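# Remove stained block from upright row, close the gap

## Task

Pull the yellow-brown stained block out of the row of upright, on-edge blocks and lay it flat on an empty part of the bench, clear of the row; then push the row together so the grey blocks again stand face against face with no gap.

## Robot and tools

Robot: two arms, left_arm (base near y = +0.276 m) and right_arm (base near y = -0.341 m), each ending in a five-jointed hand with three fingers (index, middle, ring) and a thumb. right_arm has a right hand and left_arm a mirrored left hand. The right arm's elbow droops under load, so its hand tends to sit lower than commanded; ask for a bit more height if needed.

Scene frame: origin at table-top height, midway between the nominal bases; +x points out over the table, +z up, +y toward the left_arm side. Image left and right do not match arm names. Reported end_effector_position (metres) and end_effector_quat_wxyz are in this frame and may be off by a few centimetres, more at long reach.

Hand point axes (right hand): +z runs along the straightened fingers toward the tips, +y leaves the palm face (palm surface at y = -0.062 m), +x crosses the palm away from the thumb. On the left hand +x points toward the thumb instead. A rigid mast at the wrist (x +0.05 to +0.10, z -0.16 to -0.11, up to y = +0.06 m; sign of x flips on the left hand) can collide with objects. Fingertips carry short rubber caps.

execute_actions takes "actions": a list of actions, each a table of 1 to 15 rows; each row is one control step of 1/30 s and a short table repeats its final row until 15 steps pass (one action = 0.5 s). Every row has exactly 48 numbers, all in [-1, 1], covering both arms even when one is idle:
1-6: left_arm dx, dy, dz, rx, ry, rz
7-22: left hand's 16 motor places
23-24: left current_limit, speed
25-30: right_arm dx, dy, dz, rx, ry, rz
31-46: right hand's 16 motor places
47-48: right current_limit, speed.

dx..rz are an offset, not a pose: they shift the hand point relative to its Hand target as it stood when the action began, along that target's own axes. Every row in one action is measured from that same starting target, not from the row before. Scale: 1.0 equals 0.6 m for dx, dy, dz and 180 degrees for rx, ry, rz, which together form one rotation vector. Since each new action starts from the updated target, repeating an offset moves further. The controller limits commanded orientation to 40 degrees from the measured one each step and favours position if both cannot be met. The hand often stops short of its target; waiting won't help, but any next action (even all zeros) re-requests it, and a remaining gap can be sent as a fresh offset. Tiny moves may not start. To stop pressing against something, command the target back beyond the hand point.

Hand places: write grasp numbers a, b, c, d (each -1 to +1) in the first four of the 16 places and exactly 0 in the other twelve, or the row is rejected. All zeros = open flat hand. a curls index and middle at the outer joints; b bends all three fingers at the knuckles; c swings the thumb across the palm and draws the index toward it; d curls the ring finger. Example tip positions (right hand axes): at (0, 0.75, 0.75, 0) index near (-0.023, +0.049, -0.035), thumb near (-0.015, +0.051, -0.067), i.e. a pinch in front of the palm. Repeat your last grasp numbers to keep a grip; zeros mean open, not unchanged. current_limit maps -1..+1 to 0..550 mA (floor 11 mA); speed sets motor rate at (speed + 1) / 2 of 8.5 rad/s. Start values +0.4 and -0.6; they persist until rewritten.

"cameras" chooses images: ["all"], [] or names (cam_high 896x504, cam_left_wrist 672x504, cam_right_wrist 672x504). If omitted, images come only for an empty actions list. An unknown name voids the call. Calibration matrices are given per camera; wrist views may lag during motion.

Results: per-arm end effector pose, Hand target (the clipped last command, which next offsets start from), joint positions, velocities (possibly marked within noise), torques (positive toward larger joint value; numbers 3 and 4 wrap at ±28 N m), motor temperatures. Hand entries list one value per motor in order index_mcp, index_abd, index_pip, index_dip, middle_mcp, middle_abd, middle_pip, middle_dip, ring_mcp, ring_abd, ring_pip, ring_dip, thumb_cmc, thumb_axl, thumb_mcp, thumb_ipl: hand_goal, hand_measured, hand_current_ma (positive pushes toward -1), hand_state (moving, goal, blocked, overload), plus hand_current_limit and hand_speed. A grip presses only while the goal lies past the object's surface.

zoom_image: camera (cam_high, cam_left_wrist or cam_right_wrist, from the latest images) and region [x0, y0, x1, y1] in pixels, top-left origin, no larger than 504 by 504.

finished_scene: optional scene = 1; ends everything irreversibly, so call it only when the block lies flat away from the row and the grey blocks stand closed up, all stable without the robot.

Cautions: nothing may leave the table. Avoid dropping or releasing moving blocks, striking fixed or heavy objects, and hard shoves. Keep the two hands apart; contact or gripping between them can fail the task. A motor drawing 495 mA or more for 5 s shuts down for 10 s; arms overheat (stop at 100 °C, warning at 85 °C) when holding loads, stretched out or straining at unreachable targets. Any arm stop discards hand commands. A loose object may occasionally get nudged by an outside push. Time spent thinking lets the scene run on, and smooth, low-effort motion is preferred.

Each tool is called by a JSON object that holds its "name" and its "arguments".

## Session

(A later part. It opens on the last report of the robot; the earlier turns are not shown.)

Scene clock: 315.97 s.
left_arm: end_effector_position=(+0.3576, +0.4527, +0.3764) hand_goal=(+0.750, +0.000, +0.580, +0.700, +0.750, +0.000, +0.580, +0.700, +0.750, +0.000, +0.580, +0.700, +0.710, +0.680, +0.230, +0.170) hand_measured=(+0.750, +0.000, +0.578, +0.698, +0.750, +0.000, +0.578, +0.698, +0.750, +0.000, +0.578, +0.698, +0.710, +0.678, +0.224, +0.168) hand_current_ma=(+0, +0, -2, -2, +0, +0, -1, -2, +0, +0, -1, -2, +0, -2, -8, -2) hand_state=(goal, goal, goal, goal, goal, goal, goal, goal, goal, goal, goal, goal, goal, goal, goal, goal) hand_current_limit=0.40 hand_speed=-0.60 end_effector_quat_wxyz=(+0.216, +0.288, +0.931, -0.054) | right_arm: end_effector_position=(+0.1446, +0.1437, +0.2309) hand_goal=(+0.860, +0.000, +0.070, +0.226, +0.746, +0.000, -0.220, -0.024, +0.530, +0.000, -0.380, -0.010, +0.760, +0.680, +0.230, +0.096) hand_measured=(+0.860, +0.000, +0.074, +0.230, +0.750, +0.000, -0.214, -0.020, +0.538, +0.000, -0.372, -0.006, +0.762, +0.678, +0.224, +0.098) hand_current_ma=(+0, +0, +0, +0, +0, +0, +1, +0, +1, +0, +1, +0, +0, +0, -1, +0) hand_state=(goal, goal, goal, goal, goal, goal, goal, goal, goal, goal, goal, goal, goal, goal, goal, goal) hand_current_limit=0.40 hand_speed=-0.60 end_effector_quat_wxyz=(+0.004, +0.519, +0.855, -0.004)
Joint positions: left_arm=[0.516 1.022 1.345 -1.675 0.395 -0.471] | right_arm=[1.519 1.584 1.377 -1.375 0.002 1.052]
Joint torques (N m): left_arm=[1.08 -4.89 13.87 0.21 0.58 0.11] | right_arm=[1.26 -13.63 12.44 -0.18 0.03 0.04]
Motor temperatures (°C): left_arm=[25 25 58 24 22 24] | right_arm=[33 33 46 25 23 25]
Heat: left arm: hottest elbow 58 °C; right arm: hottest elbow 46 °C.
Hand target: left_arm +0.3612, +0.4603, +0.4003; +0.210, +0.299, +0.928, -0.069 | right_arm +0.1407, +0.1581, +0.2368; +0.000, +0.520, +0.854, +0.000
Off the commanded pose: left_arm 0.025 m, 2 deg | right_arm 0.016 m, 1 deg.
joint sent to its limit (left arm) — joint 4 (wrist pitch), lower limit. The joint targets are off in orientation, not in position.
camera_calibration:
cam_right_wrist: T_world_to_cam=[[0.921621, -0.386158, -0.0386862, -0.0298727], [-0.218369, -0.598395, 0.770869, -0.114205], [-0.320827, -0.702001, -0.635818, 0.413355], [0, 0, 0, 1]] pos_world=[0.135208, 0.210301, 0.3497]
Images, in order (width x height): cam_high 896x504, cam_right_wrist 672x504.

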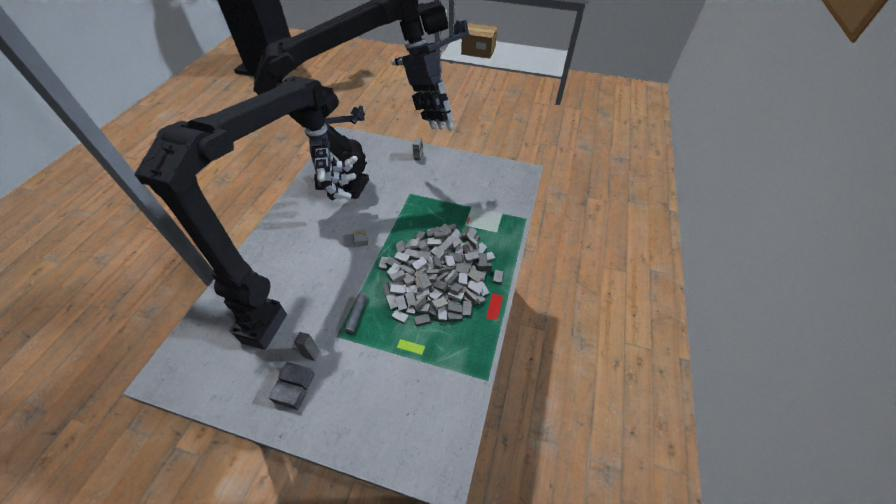

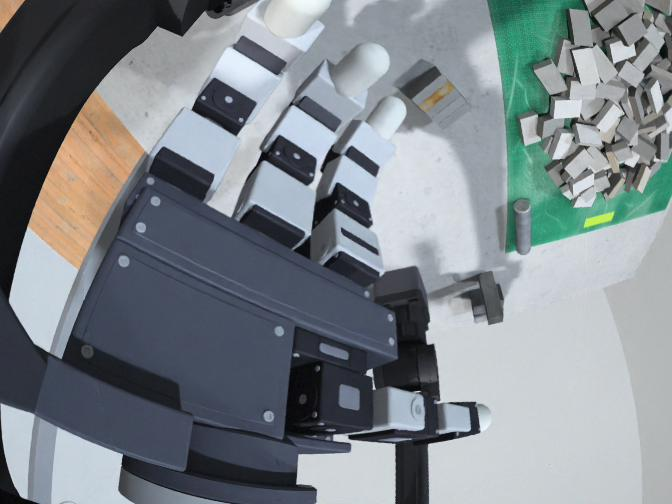

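{"name": "execute_actions", "arguments": {"actions": [[[0,0,0,0,0,0,0,0,0,0,0,0,0,0,0,0,0,0,0,0,0,0,0.4,-0.6,-0.0572,0.0136,0.05,0,0,0,0.5,0,0,0.6,0,0,0,0,0,0,0,0,0,0,0,0,0.4,-0.6]],[[0,0,0,0,0,0,0,0,0,0,0,0,0,0,0,0,0,0,0,0,0,0,0.4,-0.6,-0.0572,0.0136,0.05,0,0,0,0.5,0,0,0.6,0,0,0,0,0,0,0,0,0,0,0,0,0.4,-0.6]],[[0,0,0,0,0,0,0,0,0,0,0,0,0,0,0,0,0,0,0,0,0,0,0.4,-0.6,0,0,0,0,0,0,0.5,0,0,0.6,0,0,0,0,0,0,0,0,0,0,0,0,0.4,-0.6]]], "cameras": ["cam_high","cam_right_wrist"]}}

{"name": "zoom_image", "arguments": {"camera": "cam_right_wrist", "region": [350, 50, 470, 150]}}

Scene clock: 341.63 s.
left_arm: end_effector_position=(+0.3576, +0.4527, +0.3764) hand_goal=(+0.750, +0.000, +0.580, +0.700, +0.750, +0.000, +0.580, +0.700, +0.750, +0.000, +0.580, +0.700, +0.710, +0.680, +0.230, +0.170) hand_measured=(+0.750, +0.000, +0.578, +0.698, +0.750, +0.000, +0.578, +0.698, +0.750, +0.000, +0.578, +0.698, +0.710, +0.678, +0.224, +0.168) hand_current_ma=(+0, +0, -2, -2, +0, +0, -1, -2, +0, +0, -1, -2, +0, -2, -8, -2) hand_state=(goal, goal, goal, goal, goal, goal, goal, goal, goal, goal, goal, goal, goal, goal, goal, goal) hand_current_limit=0.40 hand_speed=-0.60 end_effector_quat_wxyz=(+0.216, +0.288, +0.931, -0.054) | right_arm: end_effector_position=(+0.1848, +0.1056, +0.1739) hand_goal=(+0.860, +0.000, +0.070, +0.226, +0.746, +0.000, -0.220, -0.024, +0.530, +0.000, -0.380, -0.010, +0.760, +0.680, +0.230, +0.096) hand_measured=(+0.860, +0.000, +0.074, +0.230, +0.748, +0.000, -0.214, -0.020, +0.538, +0.000, -0.374, -0.006, +0.762, +0.678, +0.224, +0.096) hand_current_ma=(+0, +0, +0, +0, +0, +0, +1, +0, +1, +0, +1, +0, +0, +0, -1, +0) hand_state=(goal, goal, goal, goal, goal, goal, goal, goal, goal, goal, goal, goal, goal, goal, goal, goal) hand_current_limit=0.40 hand_speed=-0.60 end_effector_quat_wxyz=(+0.003, +0.522, +0.853, -0.007)
Joint positions: left_arm=[0.516 1.022 1.345 -1.675 0.395 -0.471] | right_arm=[1.422 1.544 1.175 -1.217 0 0.962]
Joint torques (N m): left_arm=[0.38 -4.72 13.89 0.09 0.56 0.17] | right_arm=[-0.15 -15.62 7.38 0.61 0.11 -0.18]
Motor temperatures (°C): left_arm=[25 25 60 24 22 24] | right_arm=[32 35 45 24 22 25]
Heat: left arm: hottest elbow 60 °C; right arm: hottest elbow 45 °C.
Hand target: left_arm +0.3612, +0.4603, +0.4003; +0.210, +0.299, +0.928, -0.069 | right_arm +0.1868, +0.1047, +0.1768; +0.000, +0.520, +0.854, +0.000
Off the commanded pose: left_arm 0.025 m, 2 deg | right_arm 0.004 m, 1 deg.
joint sent to its limit (left arm) — joint 4 (wrist pitch), lower limit. The joint targets are off in orientation, not in position.
camera_calibration:
cam_right_wrist: T_world_to_cam=[[0.918931, -0.3924, -0.0398417, -0.0825054], [-0.219876, -0.593518, 0.774204, -0.0852092], [-0.327444, -0.70268, -0.631681, 0.363815], [0, 0, 0, 1]] pos_world=[0.17621, 0.172697, 0.292497]
Images, in order (width x height): cam_high 896x504, cam_right_wrist 672x504.

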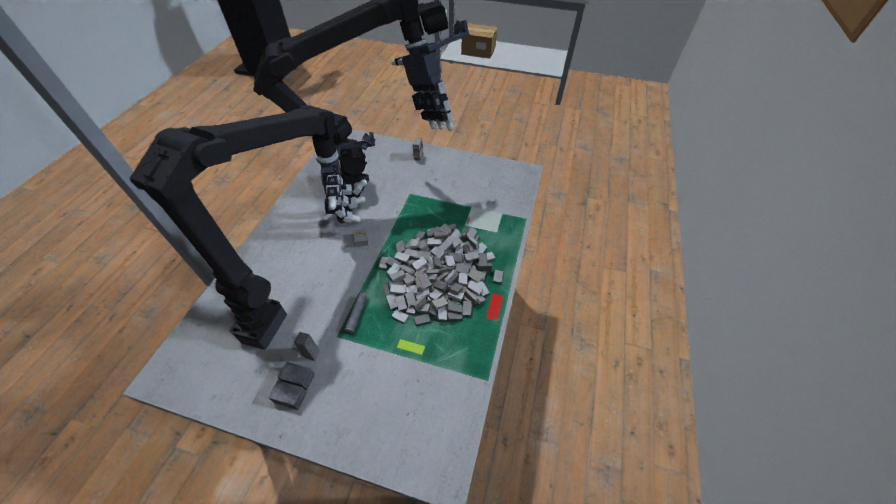

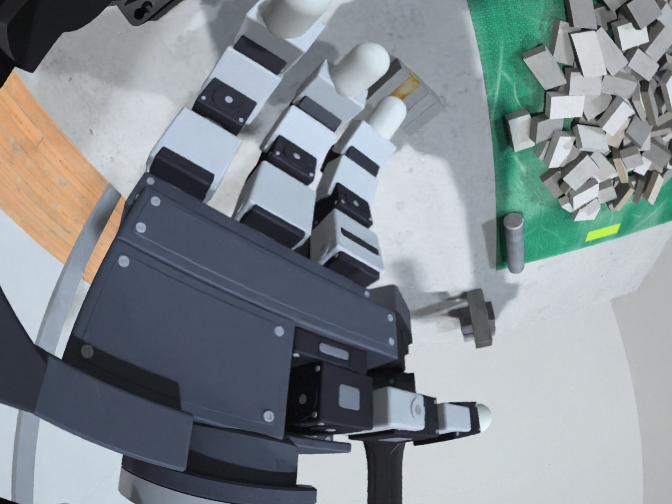

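Scaled by 4.200 from the camera's 672x504 image, which has a finer 960x720 frame.

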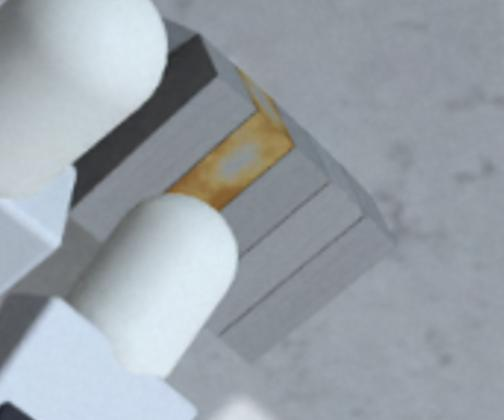

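{"name": "execute_actions", "arguments": {"actions": [[[0,0,0,0,0,0,0,0,0,0,0,0,0,0,0,0,0,0,0,0,0,0,0.4,-0.6,-0.0283,-0.0033,0.05,0,0,0,0.5,0,0,0.6,0,0,0,0,0,0,0,0,0,0,0,0,0.4,-0.6]],[[0,0,0,0,0,0,0,0,0,0,0,0,0,0,0,0,0,0,0,0,0,0,0.4,-0.6,0,0,0,0,0,0,0.5,0,0,0.6,0,0,0,0,0,0,0,0,0,0,0,0,0.4,-0.6]]], "cameras": ["cam_right_wrist"]}}

{"name": "zoom_image", "arguments": {"camera": "cam_right_wrist", "region": [350, 50, 470, 150]}}

Scene clock: 353.17 s.
left_arm: end_effector_position=(+0.3576, +0.4527, +0.3764) hand_goal=(+0.750, +0.000, +0.580, +0.700, +0.750, +0.000, +0.580, +0.700, +0.750, +0.000, +0.580, +0.700, +0.710, +0.680, +0.230, +0.170) hand_measured=(+0.750, +0.000, +0.578, +0.698, +0.750, +0.000, +0.578, +0.698, +0.750, +0.000, +0.578, +0.698, +0.710, +0.678, +0.224, +0.168) hand_current_ma=(+0, +0, -2, -2, +0, +0, -1, -2, +0, +0, -1, -2, +0, -2, -8, -2) hand_state=(goal, goal, goal, goal, goal, goal, goal, goal, goal, goal, goal, goal, goal, goal, goal, goal) hand_current_limit=0.40 hand_speed=-0.60 end_effector_quat_wxyz=(+0.216, +0.288, +0.931, -0.054) | right_arm: end_effector_position=(+0.1881, +0.0901, +0.1463) hand_goal=(+0.860, +0.000, +0.070, +0.226, +0.746, +0.000, -0.220, -0.024, +0.530, +0.000, -0.380, -0.010, +0.760, +0.680, +0.230, +0.096) hand_measured=(+0.860, +0.000, +0.074, +0.230, +0.748, +0.000, -0.214, -0.020, +0.536, +0.000, -0.374, -0.006, +0.762, +0.678, +0.224, +0.096) hand_current_ma=(+0, +0, +0, +0, +0, +0, +1, +0, +1, +0, +1, +0, +0, +0, -1, +0) hand_state=(goal, goal, goal, goal, goal, goal, goal, goal, goal, goal, goal, goal, goal, goal, goal, goal) hand_current_limit=0.40 hand_speed=-0.60 end_effector_quat_wxyz=(+0.002, +0.519, +0.855, -0.005)
Joint positions: left_arm=[0.516 1.022 1.345 -1.675 0.395 -0.471] | right_arm=[1.409 1.532 1.082 -1.131 0 0.943]
Joint torques (N m): left_arm=[0.91 -4.72 13.9 0.13 0.57 0.14] | right_arm=[-0.5 -14.62 7.16 0.65 0.12 -0.18]
Motor temperatures (°C): left_arm=[25 25 60 24 22 24] | right_arm=[32 35 43 24 22 25]
Heat: left arm: hottest elbow 60 °C; right arm: hottest elbow 43 °C.
Hand target: left_arm +0.3612, +0.4603, +0.4003; +0.210, +0.299, +0.928, -0.069 | right_arm +0.1928, +0.0887, +0.1469; +0.000, +0.520, +0.854, +0.000
Off the commanded pose: left_arm 0.025 m, 2 deg | right_arm 0.005 m, 1 deg.
joint sent to its limit (left arm) — joint 4 (wrist pitch), lower limit. The joint targets are off in orientation, not in position.
camera_calibration:
cam_right_wrist: T_world_to_cam=[[0.921327, -0.38658, -0.0413946, -0.0934073], [-0.21666, -0.598913, 0.770949, -0.071882], [-0.322825, -0.701327, -0.635551, 0.336165], [0, 0, 0, 1]] pos_world=[0.179007, 0.156601, 0.2652]
Images, in order (width x height): cam_right_wrist 672x504.

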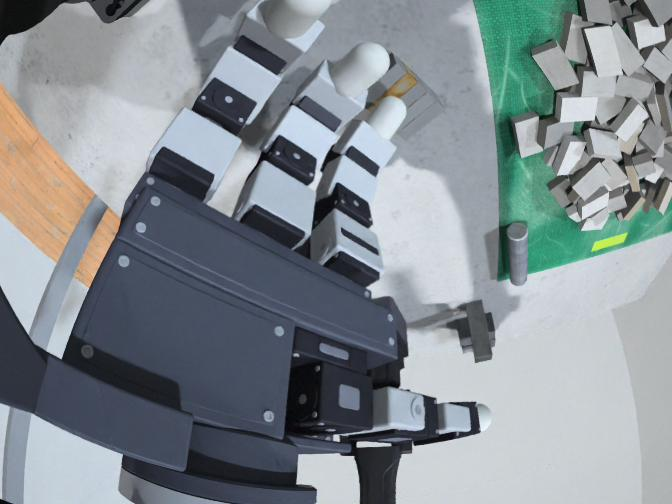

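Scaled by 4.200 from the camera's 672x504 image, which has a finer 960x720 frame.

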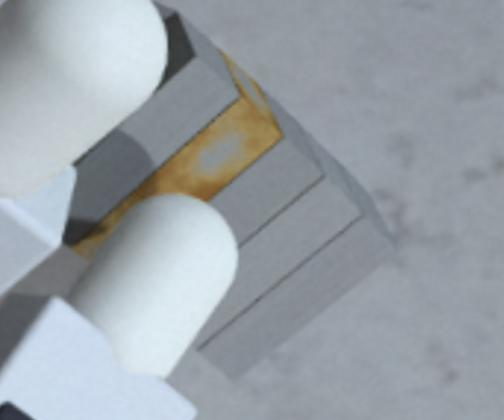

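{"name": "execute_actions", "arguments": {"actions": [[[0,0,0,0,0,0,0,0,0,0,0,0,0,0,0,0,0,0,0,0,0,0,0.4,-0.6,0.0005,0.0052,0.0167,0,0,0,0.5,0,0,0.6,0,0,0,0,0,0,0,0,0,0,0,0,0.4,-0.6]],[[0,0,0,0,0,0,0,0,0,0,0,0,0,0,0,0,0,0,0,0,0,0,0.4,-0.6,0,0,0,0,0,0,0.5,0,0,0.6,0,0,0,0,0,0,0,0,0,0,0,0,0.4,-0.6]]], "cameras": ["cam_right_wrist"]}}

{"name": "zoom_image", "arguments": {"camera": "cam_right_wrist", "region": [350, 50, 470, 150]}}

Scene clock: 365.70 s.
left_arm: end_effector_position=(+0.3576, +0.4527, +0.3764) hand_goal=(+0.750, +0.000, +0.580, +0.700, +0.750, +0.000, +0.580, +0.700, +0.750, +0.000, +0.580, +0.700, +0.710, +0.680, +0.230, +0.170) hand_measured=(+0.750, +0.000, +0.578, +0.698, +0.750, +0.000, +0.578, +0.698, +0.750, +0.000, +0.578, +0.698, +0.710, +0.678, +0.224, +0.168) hand_current_ma=(+0, +0, -2, -2, +0, +0, -1, -2, +0, +0, -1, -2, +0, -2, -8, -2) hand_state=(goal, goal, goal, goal, goal, goal, goal, goal, goal, goal, goal, goal, goal, goal, goal, goal) hand_current_limit=0.40 hand_speed=-0.60 end_effector_quat_wxyz=(+0.216, +0.288, +0.931, -0.054) | right_arm: end_effector_position=(+0.1904, +0.0937, +0.1447) hand_goal=(+0.860, +0.000, +0.070, +0.226, +0.746, +0.000, -0.220, -0.024, +0.530, +0.000, -0.380, -0.010, +0.760, +0.680, +0.230, +0.096) hand_measured=(+0.860, +0.000, +0.074, +0.230, +0.748, +0.000, -0.214, -0.020, +0.536, +0.000, -0.374, -0.006, +0.762, +0.678, +0.224, +0.096) hand_current_ma=(+0, +0, +0, +0, +0, +0, +1, +0, +1, +0, +1, +0, +0, +0, -1, +0) hand_state=(goal, goal, goal, goal, goal, goal, goal, goal, goal, goal, goal, goal, goal, goal, goal, goal) hand_current_limit=0.40 hand_speed=-0.60 end_effector_quat_wxyz=(-0.002, +0.518, +0.855, +0.005)
Joint positions: left_arm=[0.516 1.022 1.345 -1.675 0.395 -0.471] | right_arm=[1.405 1.532 1.076 -1.104 0 0.937]
Joint torques (N m): left_arm=[0.38 -4.78 13.97 0.17 0.58 0.13] | right_arm=[-0.73 -12.98 6.9 0.66 0.11 -0.18]
Motor temperatures (°C): left_arm=[25 25 61 24 22 24] | right_arm=[32 36 40 24 22 25]
Heat: left arm: hottest elbow 61 °C; right arm: hottest elbow 40 °C.
Hand target: left_arm +0.3612, +0.4603, +0.4003; +0.210, +0.299, +0.928, -0.069 | right_arm +0.1955, +0.0903, +0.1368; +0.000, +0.520, +0.854, +0.000
Off the commanded pose: left_arm 0.025 m, 2 deg | right_arm 0.010 m, 1 deg.
joint sent to its limit (left arm) — joint 4 (wrist pitch), lower limit. The joint targets are off in orientation, not in position.
camera_calibration:
cam_right_wrist: T_world_to_cam=[[0.922064, -0.384266, -0.0462294, -0.0937897], [-0.217971, -0.614271, 0.758393, -0.0644974], [-0.319822, -0.689211, -0.650156, 0.338895], [0, 0, 0, 1]] pos_world=[0.180808, 0.157911, 0.264913]
Images, in order (width x height): cam_right_wrist 672x504.

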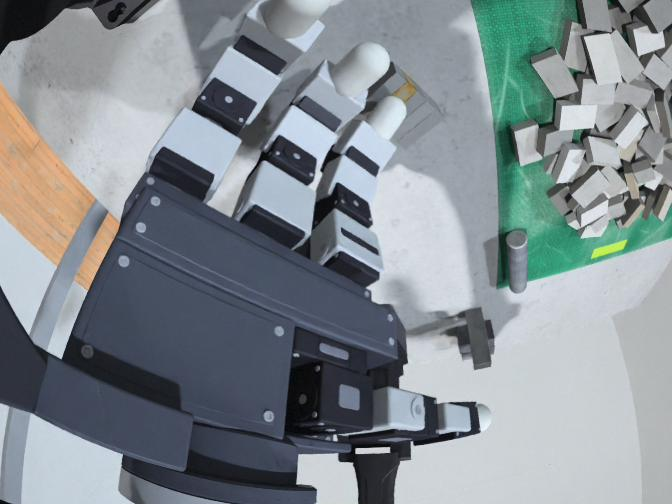

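Scaled by 4.200 from the camera's 672x504 image, which has a finer 960x720 frame.

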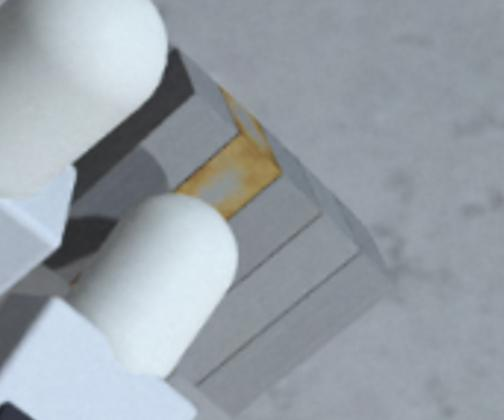

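{"name": "execute_actions", "arguments": {"actions": [[[0,0,0,0,0,0,0,0,0,0,0,0,0,0,0,0,0,0,0,0,0,0,0.4,-0.6,-0.0037,-0.0047,0.02,0,0,0,0.5,0,0,0.6,0,0,0,0,0,0,0,0,0,0,0,0,0.4,-0.6]],[[0,0,0,0,0,0,0,0,0,0,0,0,0,0,0,0,0,0,0,0,0,0,0.4,-0.6,0,0,0,0,0,0,0.5,0,0,0.6,0,0,0,0,0,0,0,0,0,0,0,0,0.4,-0.6]]], "cameras": ["cam_right_wrist"]}}

{"name": "zoom_image", "arguments": {"camera": "cam_right_wrist", "region": [350, 50, 470, 150]}}

Scene clock: 372.77 s.
left_arm: end_effector_position=(+0.3576, +0.4527, +0.3764) hand_goal=(+0.750, +0.000, +0.580, +0.700, +0.750, +0.000, +0.580, +0.700, +0.750, +0.000, +0.580, +0.700, +0.710, +0.680, +0.230, +0.170) hand_measured=(+0.750, +0.000, +0.578, +0.698, +0.750, +0.000, +0.578, +0.698, +0.750, +0.000, +0.578, +0.698, +0.710, +0.678, +0.224, +0.168) hand_current_ma=(+0, +0, -2, -2, +0, +0, -1, -2, +0, +0, -1, -2, +0, -2, -8, -2) hand_state=(goal, goal, goal, goal, goal, goal, goal, goal, goal, goal, goal, goal, goal, goal, goal, goal) hand_current_limit=0.40 hand_speed=-0.60 end_effector_quat_wxyz=(+0.216, +0.288, +0.931, -0.054) | right_arm: end_effector_position=(+0.1898, +0.0904, +0.1364) hand_goal=(+0.860, +0.000, +0.070, +0.226, +0.746, +0.000, -0.220, -0.024, +0.530, +0.000, -0.380, -0.010, +0.760, +0.680, +0.230, +0.096) hand_measured=(+0.860, -0.002, +0.066, +0.222, +0.748, +0.000, -0.214, -0.020, +0.536, +0.000, -0.374, -0.006, +0.762, +0.678, +0.224, +0.096) hand_current_ma=(+0, +0, +0, +0, +0, +0, +1, +0, +1, +0, +1, +0, +0, +0, -1, +0) hand_state=(goal, goal, goal, goal, goal, goal, goal, goal, goal, goal, goal, goal, goal, goal, goal, goal) hand_current_limit=0.40 hand_speed=-0.60 end_effector_quat_wxyz=(-0.003, +0.518, +0.855, +0.006)
Joint positions: left_arm=[0.516 1.022 1.345 -1.675 0.395 -0.471] | right_arm=[1.405 1.532 1.051 -1.076 0 0.937]
Joint torques (N m): left_arm=[0.5 -4.66 13.93 0.14 0.58 0.16] | right_arm=[-0.56 -12.28 6.65 0.91 0.14 -0.17]
Motor temperatures (°C): left_arm=[25 25 61 24 22 24] | right_arm=[32 36 39 24 22 25]
Heat: left arm: hottest elbow 61 °C; right arm: hottest elbow 39 °C.
Hand target: left_arm +0.3612, +0.4603, +0.4003; +0.210, +0.299, +0.928, -0.069 | right_arm +0.1940, +0.0870, +0.1248; +0.000, +0.520, +0.854, +0.000
Off the commanded pose: left_arm 0.025 m, 2 deg | right_arm 0.013 m, 1 deg.
joint sent to its limit (left arm) — joint 4 (wrist pitch), lower limit. The joint targets are off in orientation, not in position.
camera_calibration:
cam_right_wrist: T_world_to_cam=[[0.922058, -0.384125, -0.0475012, -0.0947645], [-0.218159, -0.617158, 0.755992, -0.0597244], [-0.319711, -0.686706, -0.652856, 0.331108], [0, 0, 0, 1]] pos_world=[0.180208, 0.154113, 0.256815]
Images, in order (width x height): cam_right_wrist 672x504.

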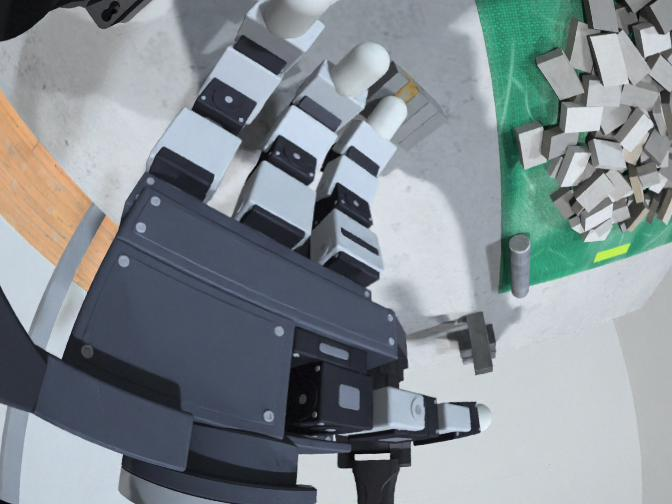

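Scaled by 4.200 from the camera's 672x504 image, which has a finer 960x720 frame.

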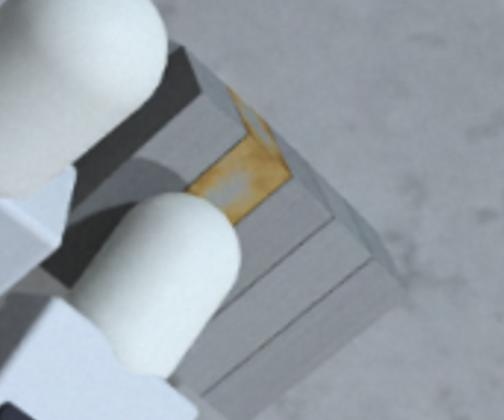

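{"name": "execute_actions", "arguments": {"actions": [[[0,0,0,0,0,0,0,0,0,0,0,0,0,0,0,0,0,0,0,0,0,0,0.4,-0.6,0,0,0.013,0,0,0,0.5,0,0,0.6,0,0,0,0,0,0,0,0,0,0,0,0,0.4,-0.6]]], "cameras": ["cam_right_wrist"]}}

{"name": "zoom_image", "arguments": {"camera": "cam_right_wrist", "region": [350, 50, 470, 150]}}

Scene clock: 381.33 s.
left_arm: end_effector_position=(+0.3576, +0.4527, +0.3764) hand_goal=(+0.750, +0.000, +0.580, +0.700, +0.750, +0.000, +0.580, +0.700, +0.750, +0.000, +0.580, +0.700, +0.710, +0.680, +0.230, +0.170) hand_measured=(+0.750, +0.000, +0.578, +0.698, +0.750, +0.000, +0.578, +0.698, +0.750, +0.000, +0.578, +0.698, +0.710, +0.678, +0.224, +0.168) hand_current_ma=(+0, +0, -2, -2, +0, +0, -1, -2, +0, +0, -1, -2, +0, -2, -8, -2) hand_state=(goal, goal, goal, goal, goal, goal, goal, goal, goal, goal, goal, goal, goal, goal, goal, goal) hand_current_limit=0.40 hand_speed=-0.60 end_effector_quat_wxyz=(+0.216, +0.288, +0.931, -0.054) | right_arm: end_effector_position=(+0.1893, +0.0900, +0.1343) hand_goal=(+0.860, +0.000, +0.070, +0.226, +0.746, +0.000, -0.220, -0.024, +0.530, +0.000, -0.380, -0.010, +0.760, +0.680, +0.230, +0.096) hand_measured=(+0.866, +0.002, +0.052, +0.206, +0.748, +0.000, -0.214, -0.020, +0.536, +0.000, -0.374, -0.006, +0.762, +0.678, +0.224, +0.096) hand_current_ma=(+1, +0, -6, -6, +0, +0, +1, +0, +1, +0, +1, +0, +0, +0, -1, +0) hand_state=(goal, goal, goal, goal, goal, goal, goal, goal, goal, goal, goal, goal, goal, goal, goal, goal) hand_current_limit=0.40 hand_speed=-0.60 end_effector_quat_wxyz=(-0.004, +0.518, +0.855, +0.007)
Joint positions: left_arm=[0.516 1.022 1.345 -1.675 0.395 -0.471] | right_arm=[1.405 1.532 1.045 -1.068 -0.002 0.937]
Joint torques (N m): left_arm=[0.38 -4.89 13.87 0.17 0.55 0.14] | right_arm=[-0.5 -11.34 6.11 1.43 0.22 -0.16]
Motor temperatures (°C): left_arm=[25 24 61 24 22 24] | right_arm=[32 36 38 24 22 25]
Heat: left arm: hottest elbow 61 °C; right arm: hottest elbow 38 °C.
Hand target: left_arm +0.3612, +0.4603, +0.4003; +0.210, +0.299, +0.928, -0.069 | right_arm +0.1940, +0.0870, +0.1170; +0.000, +0.520, +0.854, +0.000
Off the commanded pose: left_arm 0.025 m, 2 deg | right_arm 0.018 m, 1 deg.
joint sent to its limit (left arm) — joint 4 (wrist pitch), lower limit. The joint targets are off in orientation, not in position.
camera_calibration:
cam_right_wrist: T_world_to_cam=[[0.921993, -0.383945, -0.0501422, -0.0942804], [-0.216665, -0.618893, 0.755002, -0.0585145], [-0.320912, -0.685243, -0.653802, 0.329557], [0, 0, 0, 1]] pos_world=[0.180007, 0.153414, 0.254916]
Images, in order (width x height): cam_right_wrist 672x504.

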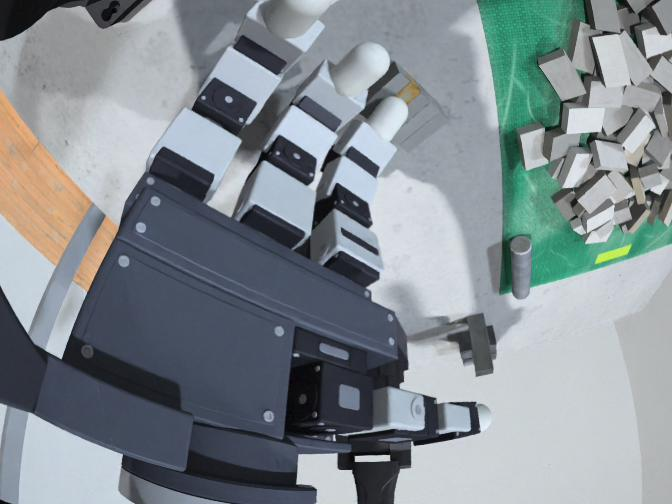

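Scaled by 4.200 from the camera's 672x504 image, which has a finer 960x720 frame.

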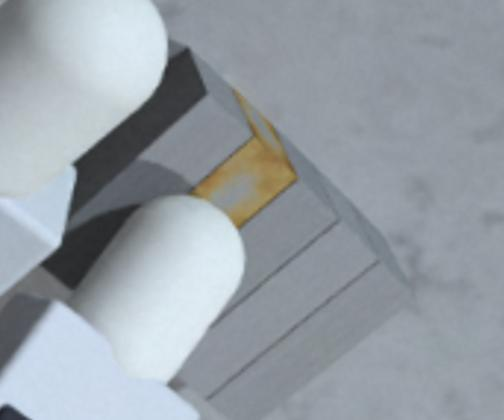

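{"name": "execute_actions", "arguments": {"actions": [[[0,0,0,0,0,0,0,0,0,0,0,0,0,0,0,0,0,0,0,0,0,0,0.4,-0.6,0,-0.007,0,0,0,0,0.5,0,0,0.6,0,0,0,0,0,0,0,0,0,0,0,0,0.4,-0.6],[0,0,0,0,0,0,0,0,0,0,0,0,0,0,0,0,0,0,0,0,0,0,0.4,-0.6,0,-0.014,0,0,0,0,0.5,0,0,0.6,0,0,0,0,0,0,0,0,0,0,0,0,0.4,-0.6],[0,0,0,0,0,0,0,0,0,0,0,0,0,0,0,0,0,0,0,0,0,0,0.4,-0.6,0,-0.021,0,0,0,0,0.5,0,0,0.6,0,0,0,0,0,0,0,0,0,0,0,0,0.4,-0.6],[0,0,0,0,0,0,0,0,0,0,0,0,0,0,0,0,0,0,0,0,0,0,0.4,-0.6,0,-0.028,0,0,0,0,0.5,0,0,0.6,0,0,0,0,0,0,0,0,0,0,0,0,0.4,-0.6],[0,0,0,0,0,0,0,0,0,0,0,0,0,0,0,0,0,0,0,0,0,0,0.4,-0.6,0,-0.035,0,0,0,0,0.5,0,0,0.6,0,0,0,0,0,0,0,0,0,0,0,0,0.4,-0.6]]], "cameras": ["cam_right_wrist"]}}

{"name": "zoom_image", "arguments": {"camera": "cam_right_wrist", "region": [350, 50, 470, 150]}}

Scene clock: 388.70 s.
left_arm: end_effector_position=(+0.3576, +0.4527, +0.3764) hand_goal=(+0.750, +0.000, +0.580, +0.700, +0.750, +0.000, +0.580, +0.700, +0.750, +0.000, +0.580, +0.700, +0.710, +0.680, +0.230, +0.170) hand_measured=(+0.750, +0.000, +0.578, +0.698, +0.750, +0.000, +0.578, +0.698, +0.750, +0.000, +0.578, +0.698, +0.710, +0.678, +0.224, +0.168) hand_current_ma=(+0, +0, -2, -2, +0, +0, -1, -2, +0, +0, -1, -2, +0, -2, -8, -2) hand_state=(goal, goal, goal, goal, goal, goal, goal, goal, goal, goal, goal, goal, goal, goal, goal, goal) hand_current_limit=0.40 hand_speed=-0.60 end_effector_quat_wxyz=(+0.216, +0.288, +0.931, -0.054) | right_arm: end_effector_position=(+0.1813, +0.0850, +0.1299) hand_goal=(+0.860, +0.000, +0.070, +0.226, +0.746, +0.000, -0.220, -0.024, +0.530, +0.000, -0.380, -0.010, +0.760, +0.680, +0.230, +0.096) hand_measured=(+0.830, -0.002, +0.028, +0.198, +0.748, +0.000, -0.214, -0.020, +0.536, +0.000, -0.374, -0.006, +0.762, +0.678, +0.224, +0.096) hand_current_ma=(-16, +0, -26, -13, +0, +0, +1, +0, +1, +0, +1, +0, +0, +0, -1, +0) hand_state=(blocked, goal, blocked, blocked, goal, goal, goal, goal, goal, goal, goal, goal, goal, goal, goal, goal) hand_current_limit=0.40 hand_speed=-0.60 end_effector_quat_wxyz=(-0.003, +0.520, +0.854, +0.010)
Joint positions: left_arm=[0.516 1.022 1.345 -1.675 0.395 -0.471] | right_arm=[1.425 1.521 1.017 -1.045 0.003 0.96]
Joint torques (N m): left_arm=[0.56 -4.66 14.01 0.08 0.6 0.15] | right_arm=[1.55 -12.45 5.6 0.75 0.03 0.03]
Motor temperatures (°C): left_arm=[25 24 61 23 22 24] | right_arm=[32 36 38 24 22 25]
Heat: left arm: hottest elbow 61 °C; right arm: hottest elbow 38 °C.
Hand target: left_arm +0.3612, +0.4603, +0.4003; +0.210, +0.299, +0.928, -0.069 | right_arm +0.1753, +0.0774, +0.1171; +0.000, +0.520, +0.854, +0.000
Off the commanded pose: left_arm 0.025 m, 2 deg | right_arm 0.016 m, 1 deg.
joint sent to its limit (left arm) — joint 4 (wrist pitch), lower limit. The joint targets are off in orientation, not in position.
camera_calibration:
cam_right_wrist: T_world_to_cam=[[0.920876, -0.386974, -0.0473177, -0.0888765], [-0.222865, -0.62212, 0.750532, -0.057991], [-0.319873, -0.680601, -0.659138, 0.320725], [0, 0, 0, 1]] pos_world=[0.171511, 0.147816, 0.250721]
Images, in order (width x height): cam_right_wrist 672x504.

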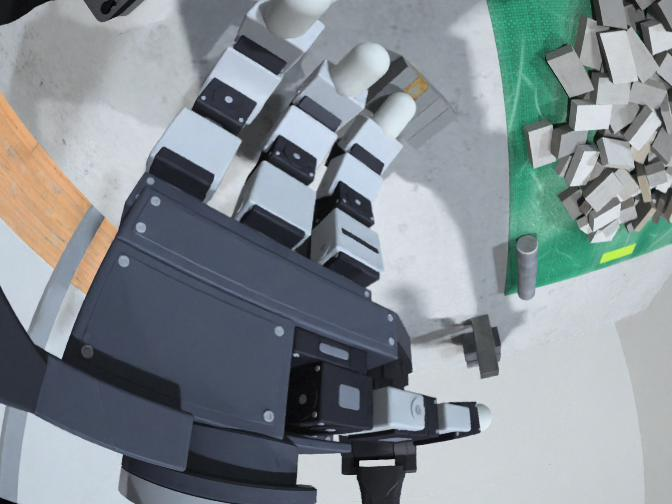

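Scaled by 4.200 from the camera's 672x504 image, which has a finer 960x720 frame.

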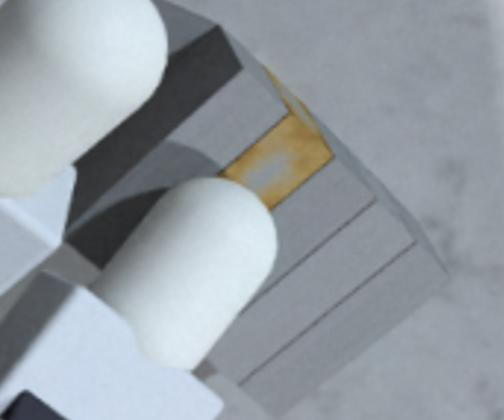

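{"name": "execute_actions", "arguments": {"actions": [[[0,0,0,0,0,0,0,0,0,0,0,0,0,0,0,0,0,0,0,0,0,0,0.4,-0.6,0,-0.007,0.001,0,0,0,0.5,0,0,0.6,0,0,0,0,0,0,0,0,0,0,0,0,0.4,-0.6],[0,0,0,0,0,0,0,0,0,0,0,0,0,0,0,0,0,0,0,0,0,0,0.4,-0.6,0,-0.014,0.002,0,0,0,0.5,0,0,0.6,0,0,0,0,0,0,0,0,0,0,0,0,0.4,-0.6],[0,0,0,0,0,0,0,0,0,0,0,0,0,0,0,0,0,0,0,0,0,0,0.4,-0.6,0,-0.021,0.003,0,0,0,0.5,0,0,0.6,0,0,0,0,0,0,0,0,0,0,0,0,0.4,-0.6],[0,0,0,0,0,0,0,0,0,0,0,0,0,0,0,0,0,0,0,0,0,0,0.4,-0.6,0,-0.028,0.004,0,0,0,0.5,0,0,0.6,0,0,0,0,0,0,0,0,0,0,0,0,0.4,-0.6],[0,0,0,0,0,0,0,0,0,0,0,0,0,0,0,0,0,0,0,0,0,0,0.4,-0.6,0,-0.035,0.005,0,0,0,0.5,0,0,0.6,0,0,0,0,0,0,0,0,0,0,0,0,0.4,-0.6]]], "cameras": ["cam_right_wrist"]}}

{"name": "zoom_image", "arguments": {"camera": "cam_right_wrist", "region": [350, 50, 470, 150]}}

Scene clock: 396.13 s.
left_arm: end_effector_position=(+0.3576, +0.4527, +0.3764) hand_goal=(+0.750, +0.000, +0.580, +0.700, +0.750, +0.000, +0.580, +0.700, +0.750, +0.000, +0.580, +0.700, +0.710, +0.680, +0.230, +0.170) hand_measured=(+0.750, +0.000, +0.578, +0.698, +0.750, +0.000, +0.578, +0.698, +0.750, +0.000, +0.578, +0.698, +0.710, +0.678, +0.224, +0.168) hand_current_ma=(+0, +0, -2, -2, +0, +0, -1, -2, +0, +0, -1, -2, +0, -2, -8, -2) hand_state=(goal, goal, goal, goal, goal, goal, goal, goal, goal, goal, goal, goal, goal, goal, goal, goal) hand_current_limit=0.40 hand_speed=-0.60 end_effector_quat_wxyz=(+0.216, +0.288, +0.931, -0.054) | right_arm: end_effector_position=(+0.1686, +0.0775, +0.1266) hand_goal=(+0.860, +0.000, +0.070, +0.226, +0.746, +0.000, -0.220, -0.024, +0.530, +0.000, -0.380, -0.010, +0.760, +0.680, +0.230, +0.096) hand_measured=(+0.800, +0.000, +0.018, +0.196, +0.748, +0.000, -0.214, -0.020, +0.536, +0.000, -0.374, -0.006, +0.762, +0.678, +0.224, +0.096) hand_current_ma=(-60, +0, -41, -14, +0, +0, +1, +0, +1, +0, +1, +0, +0, +0, -1, +0) hand_state=(blocked, goal, blocked, blocked, goal, goal, goal, goal, goal, goal, goal, goal, goal, goal, goal, goal) hand_current_limit=0.40 hand_speed=-0.60 end_effector_quat_wxyz=(+0.001, +0.520, +0.854, +0.015)
Joint positions: left_arm=[0.516 1.022 1.345 -1.675 0.395 -0.471] | right_arm=[1.458 1.502 0.983 -1.024 0.014 0.995]
Joint torques (N m): left_arm=[0.15 -4.37 13.96 0.17 0.56 0.15] | right_arm=[2.08 -12.4 5.41 0.51 -0.46 0.12]
Motor temperatures (°C): left_arm=[25 24 61 23 22 24] | right_arm=[32 36 37 24 22 25]
Heat: left arm: hottest elbow 61 °C; right arm: hottest elbow 37 °C.
Hand target: left_arm +0.3612, +0.4603, +0.4003; +0.210, +0.299, +0.928, -0.069 | right_arm +0.1567, +0.0677, +0.1140; +0.000, +0.520, +0.854, +0.000
Off the commanded pose: left_arm 0.025 m, 2 deg | right_arm 0.020 m, 2 deg.
joint sent to its limit (left arm) — joint 4 (wrist pitch), lower limit. The joint targets are off in orientation, not in position.
camera_calibration:
cam_right_wrist: T_world_to_cam=[[0.920982, -0.387675, -0.0387218, -0.0812785], [-0.231814, -0.62515, 0.745285, -0.0606302], [-0.313135, -0.677418, -0.66562, 0.308864], [0, 0, 0, 1]] pos_world=[0.157517, 0.139818, 0.247626]
Images, in order (width x height): cam_right_wrist 672x504.

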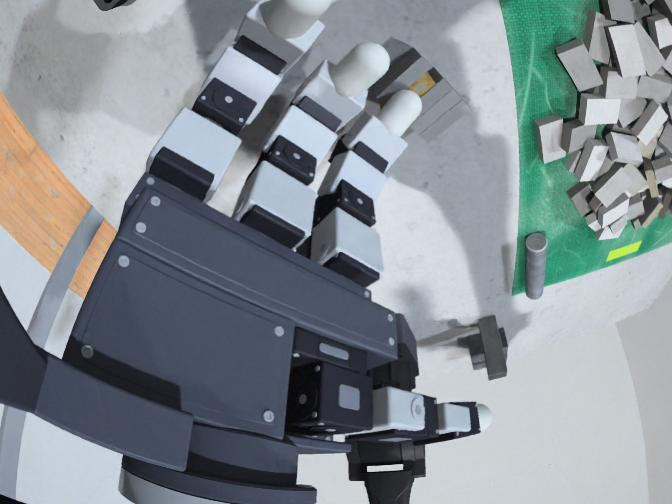

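Scaled by 4.200 from the camera's 672x504 image, which has a finer 960x720 frame.

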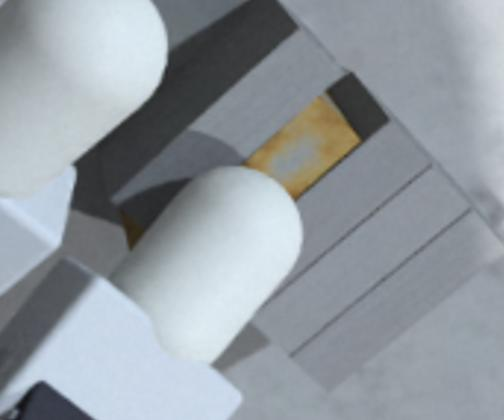

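{"name": "execute_actions", "arguments": {"actions": [[[0,0,0,0,0,0,0,0,0,0,0,0,0,0,0,0,0,0,0,0,0,0,0.4,-0.6,0,-0.007,0,0,0,0,0.5,0,0,0.6,0,0,0,0,0,0,0,0,0,0,0,0,0.4,-0.6],[0,0,0,0,0,0,0,0,0,0,0,0,0,0,0,0,0,0,0,0,0,0,0.4,-0.6,0,-0.014,0,0,0,0,0.5,0,0,0.6,0,0,0,0,0,0,0,0,0,0,0,0,0.4,-0.6],[0,0,0,0,0,0,0,0,0,0,0,0,0,0,0,0,0,0,0,0,0,0,0.4,-0.6,0,-0.021,0,0,0,0,0.5,0,0,0.6,0,0,0,0,0,0,0,0,0,0,0,0,0.4,-0.6],[0,0,0,0,0,0,0,0,0,0,0,0,0,0,0,0,0,0,0,0,0,0,0.4,-0.6,0,-0.028,0,0,0,0,0.5,0,0,0.6,0,0,0,0,0,0,0,0,0,0,0,0,0.4,-0.6],[0,0,0,0,0,0,0,0,0,0,0,0,0,0,0,0,0,0,0,0,0,0,0.4,-0.6,0,-0.035,0,0,0,0,0.5,0,0,0.6,0,0,0,0,0,0,0,0,0,0,0,0,0.4,-0.6]],[[0,0,0,0,0,0,0,0,0,0,0,0,0,0,0,0,0,0,0,0,0,0,0.4,-0.6,0,-0.007,0,0,0,0,0.5,0,0,0.6,0,0,0,0,0,0,0,0,0,0,0,0,0.4,-0.6],[0,0,0,0,0,0,0,0,0,0,0,0,0,0,0,0,0,0,0,0,0,0,0.4,-0.6,0,-0.014,0,0,0,0,0.5,0,0,0.6,0,0,0,0,0,0,0,0,0,0,0,0,0.4,-0.6],[0,0,0,0,0,0,0,0,0,0,0,0,0,0,0,0,0,0,0,0,0,0,0.4,-0.6,0,-0.021,0,0,0,0,0.5,0,0,0.6,0,0,0,0,0,0,0,0,0,0,0,0,0.4,-0.6],[0,0,0,0,0,0,0,0,0,0,0,0,0,0,0,0,0,0,0,0,0,0,0.4,-0.6,0,-0.028,0,0,0,0,0.5,0,0,0.6,0,0,0,0,0,0,0,0,0,0,0,0,0.4,-0.6],[0,0,0,0,0,0,0,0,0,0,0,0,0,0,0,0,0,0,0,0,0,0,0.4,-0.6,0,-0.035,0,0,0,0,0.5,0,0,0.6,0,0,0,0,0,0,0,0,0,0,0,0,0.4,-0.6]]], "cameras": ["cam_right_wrist"]}}

{"name": "zoom_image", "arguments": {"camera": "cam_right_wrist", "region": [350, 30, 490, 150]}}

Scene clock: 405.33 s.
left_arm: end_effector_position=(+0.3576, +0.4527, +0.3764) hand_goal=(+0.750, +0.000, +0.580, +0.700, +0.750, +0.000, +0.580, +0.700, +0.750, +0.000, +0.580, +0.700, +0.710, +0.680, +0.230, +0.170) hand_measured=(+0.750, +0.000, +0.578, +0.698, +0.750, +0.000, +0.578, +0.698, +0.750, +0.000, +0.578, +0.698, +0.710, +0.678, +0.224, +0.168) hand_current_ma=(+0, +0, -2, -2, +0, +0, -1, -2, +0, +0, -1, -2, +0, -2, -8, -2) hand_state=(goal, goal, goal, goal, goal, goal, goal, goal, goal, goal, goal, goal, goal, goal, goal, goal) hand_current_limit=0.40 hand_speed=-0.60 end_effector_quat_wxyz=(+0.216, +0.288, +0.931, -0.054) | right_arm: end_effector_position=(+0.1290, +0.0589, +0.1253) hand_goal=(+0.860, +0.000, +0.070, +0.226, +0.746, +0.000, -0.220, -0.024, +0.530, +0.000, -0.380, -0.010, +0.760, +0.680, +0.230, +0.096) hand_measured=(+0.798, +0.002, +0.016, +0.194, +0.748, +0.000, -0.214, -0.020, +0.536, +0.000, -0.374, -0.006, +0.762, +0.678, +0.224, +0.096) hand_current_ma=(-66, +0, -44, -15, +0, +0, +1, +0, +1, +0, +1, +0, +0, +0, -1, +0) hand_state=(blocked, goal, blocked, blocked, goal, goal, goal, goal, goal, goal, goal, goal, goal, goal, goal, goal) hand_current_limit=0.40 hand_speed=-0.60 end_effector_quat_wxyz=(+0.001, +0.519, +0.855, +0.015)
Joint positions: left_arm=[0.516 1.022 1.345 -1.675 0.395 -0.471] | right_arm=[1.558 1.453 0.925 -1.018 0.016 1.091]
Joint torques (N m): left_arm=[0.62 -4.84 13.96 0.1 0.56 0.15] | right_arm=[2.14 -11.4 5.53 0.39 -0.56 0.13]
Motor temperatures (°C): left_arm=[25 24 61 23 22 24] | right_arm=[32 36 36 24 22 25]
Heat: left arm: hottest elbow 61 °C; right arm: hottest shoulder 36 °C.
Hand target: left_arm +0.3612, +0.4603, +0.4003; +0.210, +0.299, +0.928, -0.069 | right_arm +0.1193, +0.0484, +0.1141; +0.000, +0.520, +0.854, +0.000
Off the commanded pose: left_arm 0.025 m, 2 deg | right_arm 0.018 m, 2 deg.
joint sent to its limit (left arm) — joint 4 (wrist pitch), lower limit. The joint targets are off in orientation, not in position.
camera_calibration:
cam_right_wrist: T_world_to_cam=[[0.922428, -0.384253, -0.0384241, -0.0525059], [-0.229339, -0.625149, 0.746051, -0.0808579], [-0.310693, -0.679366, -0.664779, 0.282678], [0, 0, 0, 1]] pos_world=[0.117715, 0.121318, 0.246225]
Images, in order (width x height): cam_right_wrist 672x504.

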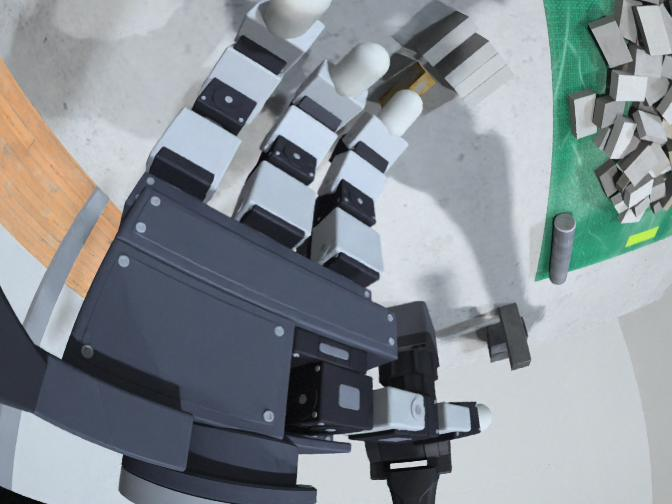

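Scaled by 3.600 from the camera's 672x504 image, which has a finer 960x720 frame.

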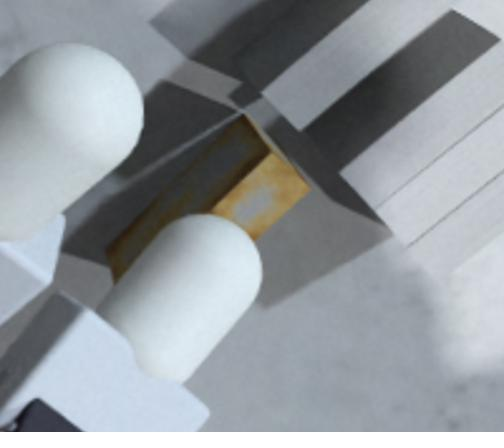

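{"name": "execute_actions", "arguments": {"actions": [[[0,0,0,0,0,0,0,0,0,0,0,0,0,0,0,0,0,0,0,0,0,0,0.4,-0.6,0,-0.007,0,0,0,0,0.5,0,0,0.6,0,0,0,0,0,0,0,0,0,0,0,0,0.4,-0.6],[0,0,0,0,0,0,0,0,0,0,0,0,0,0,0,0,0,0,0,0,0,0,0.4,-0.6,0,-0.014,0,0,0,0,0.5,0,0,0.6,0,0,0,0,0,0,0,0,0,0,0,0,0.4,-0.6],[0,0,0,0,0,0,0,0,0,0,0,0,0,0,0,0,0,0,0,0,0,0,0.4,-0.6,0,-0.021,0,0,0,0,0.5,0,0,0.6,0,0,0,0,0,0,0,0,0,0,0,0,0.4,-0.6],[0,0,0,0,0,0,0,0,0,0,0,0,0,0,0,0,0,0,0,0,0,0,0.4,-0.6,0,-0.028,0,0,0,0,0.5,0,0,0.6,0,0,0,0,0,0,0,0,0,0,0,0,0.4,-0.6],[0,0,0,0,0,0,0,0,0,0,0,0,0,0,0,0,0,0,0,0,0,0,0.4,-0.6,0,-0.035,0,0,0,0,0.5,0,0,0.6,0,0,0,0,0,0,0,0,0,0,0,0,0.4,-0.6]],[[0,0,0,0,0,0,0,0,0,0,0,0,0,0,0,0,0,0,0,0,0,0,0.4,-0.6,0,-0.007,0,0,0,0,0.5,0,0,0.6,0,0,0,0,0,0,0,0,0,0,0,0,0.4,-0.6],[0,0,0,0,0,0,0,0,0,0,0,0,0,0,0,0,0,0,0,0,0,0,0.4,-0.6,0,-0.014,0,0,0,0,0.5,0,0,0.6,0,0,0,0,0,0,0,0,0,0,0,0,0.4,-0.6],[0,0,0,0,0,0,0,0,0,0,0,0,0,0,0,0,0,0,0,0,0,0,0.4,-0.6,0,-0.021,0,0,0,0,0.5,0,0,0.6,0,0,0,0,0,0,0,0,0,0,0,0,0.4,-0.6],[0,0,0,0,0,0,0,0,0,0,0,0,0,0,0,0,0,0,0,0,0,0,0.4,-0.6,0,-0.028,0,0,0,0,0.5,0,0,0.6,0,0,0,0,0,0,0,0,0,0,0,0,0.4,-0.6],[0,0,0,0,0,0,0,0,0,0,0,0,0,0,0,0,0,0,0,0,0,0,0.4,-0.6,0,-0.035,0,0,0,0,0.5,0,0,0.6,0,0,0,0,0,0,0,0,0,0,0,0,0.4,-0.6]],[[0,0,0,0,0,0,0,0,0,0,0,0,0,0,0,0,0,0,0,0,0,0,0.4,-0.6,0,-0.007,0,0,0,0,0.5,0,0,0.6,0,0,0,0,0,0,0,0,0,0,0,0,0.4,-0.6],[0,0,0,0,0,0,0,0,0,0,0,0,0,0,0,0,0,0,0,0,0,0,0.4,-0.6,0,-0.014,0,0,0,0,0.5,0,0,0.6,0,0,0,0,0,0,0,0,0,0,0,0,0.4,-0.6],[0,0,0,0,0,0,0,0,0,0,0,0,0,0,0,0,0,0,0,0,0,0,0.4,-0.6,0,-0.021,0,0,0,0,0.5,0,0,0.6,0,0,0,0,0,0,0,0,0,0,0,0,0.4,-0.6],[0,0,0,0,0,0,0,0,0,0,0,0,0,0,0,0,0,0,0,0,0,0,0.4,-0.6,0,-0.028,0,0,0,0,0.5,0,0,0.6,0,0,0,0,0,0,0,0,0,0,0,0,0.4,-0.6],[0,0,0,0,0,0,0,0,0,0,0,0,0,0,0,0,0,0,0,0,0,0,0.4,-0.6,0,-0.035,0,0,0,0,0.5,0,0,0.6,0,0,0,0,0,0,0,0,0,0,0,0,0.4,-0.6]]], "cameras": ["cam_high","cam_right_wrist"]}}

{"name": "zoom_image", "arguments": {"camera": "cam_right_wrist", "region": [350, 0, 550, 150]}}

Scene clock: 419.90 s.
left_arm: end_effector_position=(+0.3576, +0.4527, +0.3764) hand_goal=(+0.750, +0.000, +0.580, +0.700, +0.750, +0.000, +0.580, +0.700, +0.750, +0.000, +0.580, +0.700, +0.710, +0.680, +0.230, +0.170) hand_measured=(+0.750, +0.000, +0.578, +0.698, +0.750, +0.000, +0.578, +0.698, +0.750, +0.000, +0.578, +0.698, +0.710, +0.678, +0.224, +0.168) hand_current_ma=(+0, +0, -2, -2, +0, +0, -1, -2, +0, +0, -1, -2, +0, -2, -8, -2) hand_state=(goal, goal, goal, goal, goal, goal, goal, goal, goal, goal, goal, goal, goal, goal, goal, goal) hand_current_limit=0.40 hand_speed=-0.60 end_effector_quat_wxyz=(+0.216, +0.288, +0.931, -0.054) | right_arm: end_effector_position=(+0.0714, +0.0304, +0.1238) hand_goal=(+0.860, +0.000, +0.070, +0.226, +0.746, +0.000, -0.220, -0.024, +0.530, +0.000, -0.380, -0.010, +0.760, +0.680, +0.230, +0.096) hand_measured=(+0.796, +0.000, +0.014, +0.194, +0.748, +0.000, -0.214, -0.020, +0.536, +0.000, -0.374, -0.006, +0.762, +0.678, +0.224, +0.096) hand_current_ma=(-70, +0, -47, -16, +0, +0, +1, +0, +1, +0, +1, +0, +0, +0, -1, +0) hand_state=(blocked, goal, blocked, blocked, goal, goal, goal, goal, goal, goal, goal, goal, goal, goal, goal, goal) hand_current_limit=0.40 hand_speed=-0.60 end_effector_quat_wxyz=(+0.000, +0.518, +0.855, +0.013)
Joint positions: left_arm=[0.516 1.022 1.345 -1.675 0.395 -0.471] | right_arm=[1.72 1.395 0.861 -1.017 0.016 1.252]
Joint torques (N m): left_arm=[0.56 -4.37 13.85 0.21 0.57 0.1] | right_arm=[2.08 -10.58 5.59 0.39 -0.59 0.14]
Motor temperatures (°C): left_arm=[25 24 62 23 22 24] | right_arm=[32 36 35 24 22 25]
Heat: left arm: hottest elbow 62 °C; right arm: hottest shoulder 36 °C.
Hand target: left_arm +0.3612, +0.4603, +0.4003; +0.210, +0.299, +0.928, -0.069 | right_arm +0.0634, +0.0195, +0.1142; +0.000, +0.520, +0.854, -0.001
Off the commanded pose: left_arm 0.025 m, 2 deg | right_arm 0.017 m, 2 deg.
joint sent to its limit (left arm) — joint 4 (wrist pitch), lower limit. The joint targets are off in orientation, not in position.
camera_calibration:
cam_right_wrist: T_world_to_cam=[[0.922606, -0.383591, -0.0406967, -0.0101937], [-0.226302, -0.623677, 0.748208, -0.111322], [-0.312388, -0.681091, -0.662215, 0.244249], [0, 0, 0, 1]] pos_world=[0.0605128, 0.0930169, 0.244623]
Images, in order (width x height): cam_high 896x504, cam_right_wrist 672x504.

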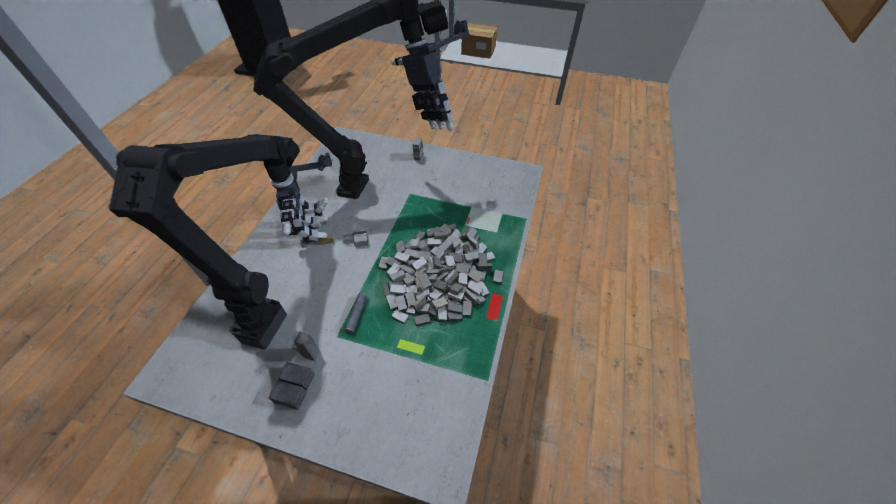

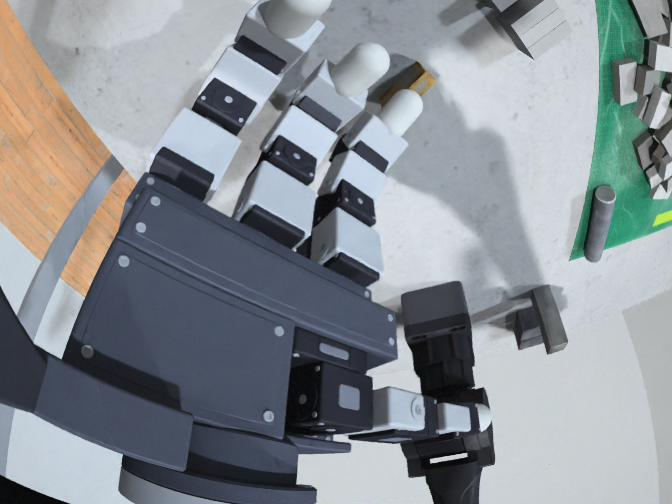

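Scaled by 2.520 from the camera's 672x504 image, which has a finer 960x720 frame.

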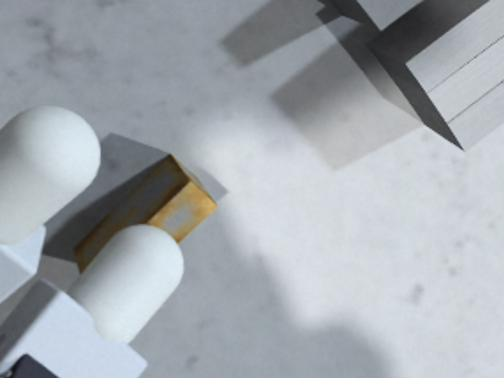

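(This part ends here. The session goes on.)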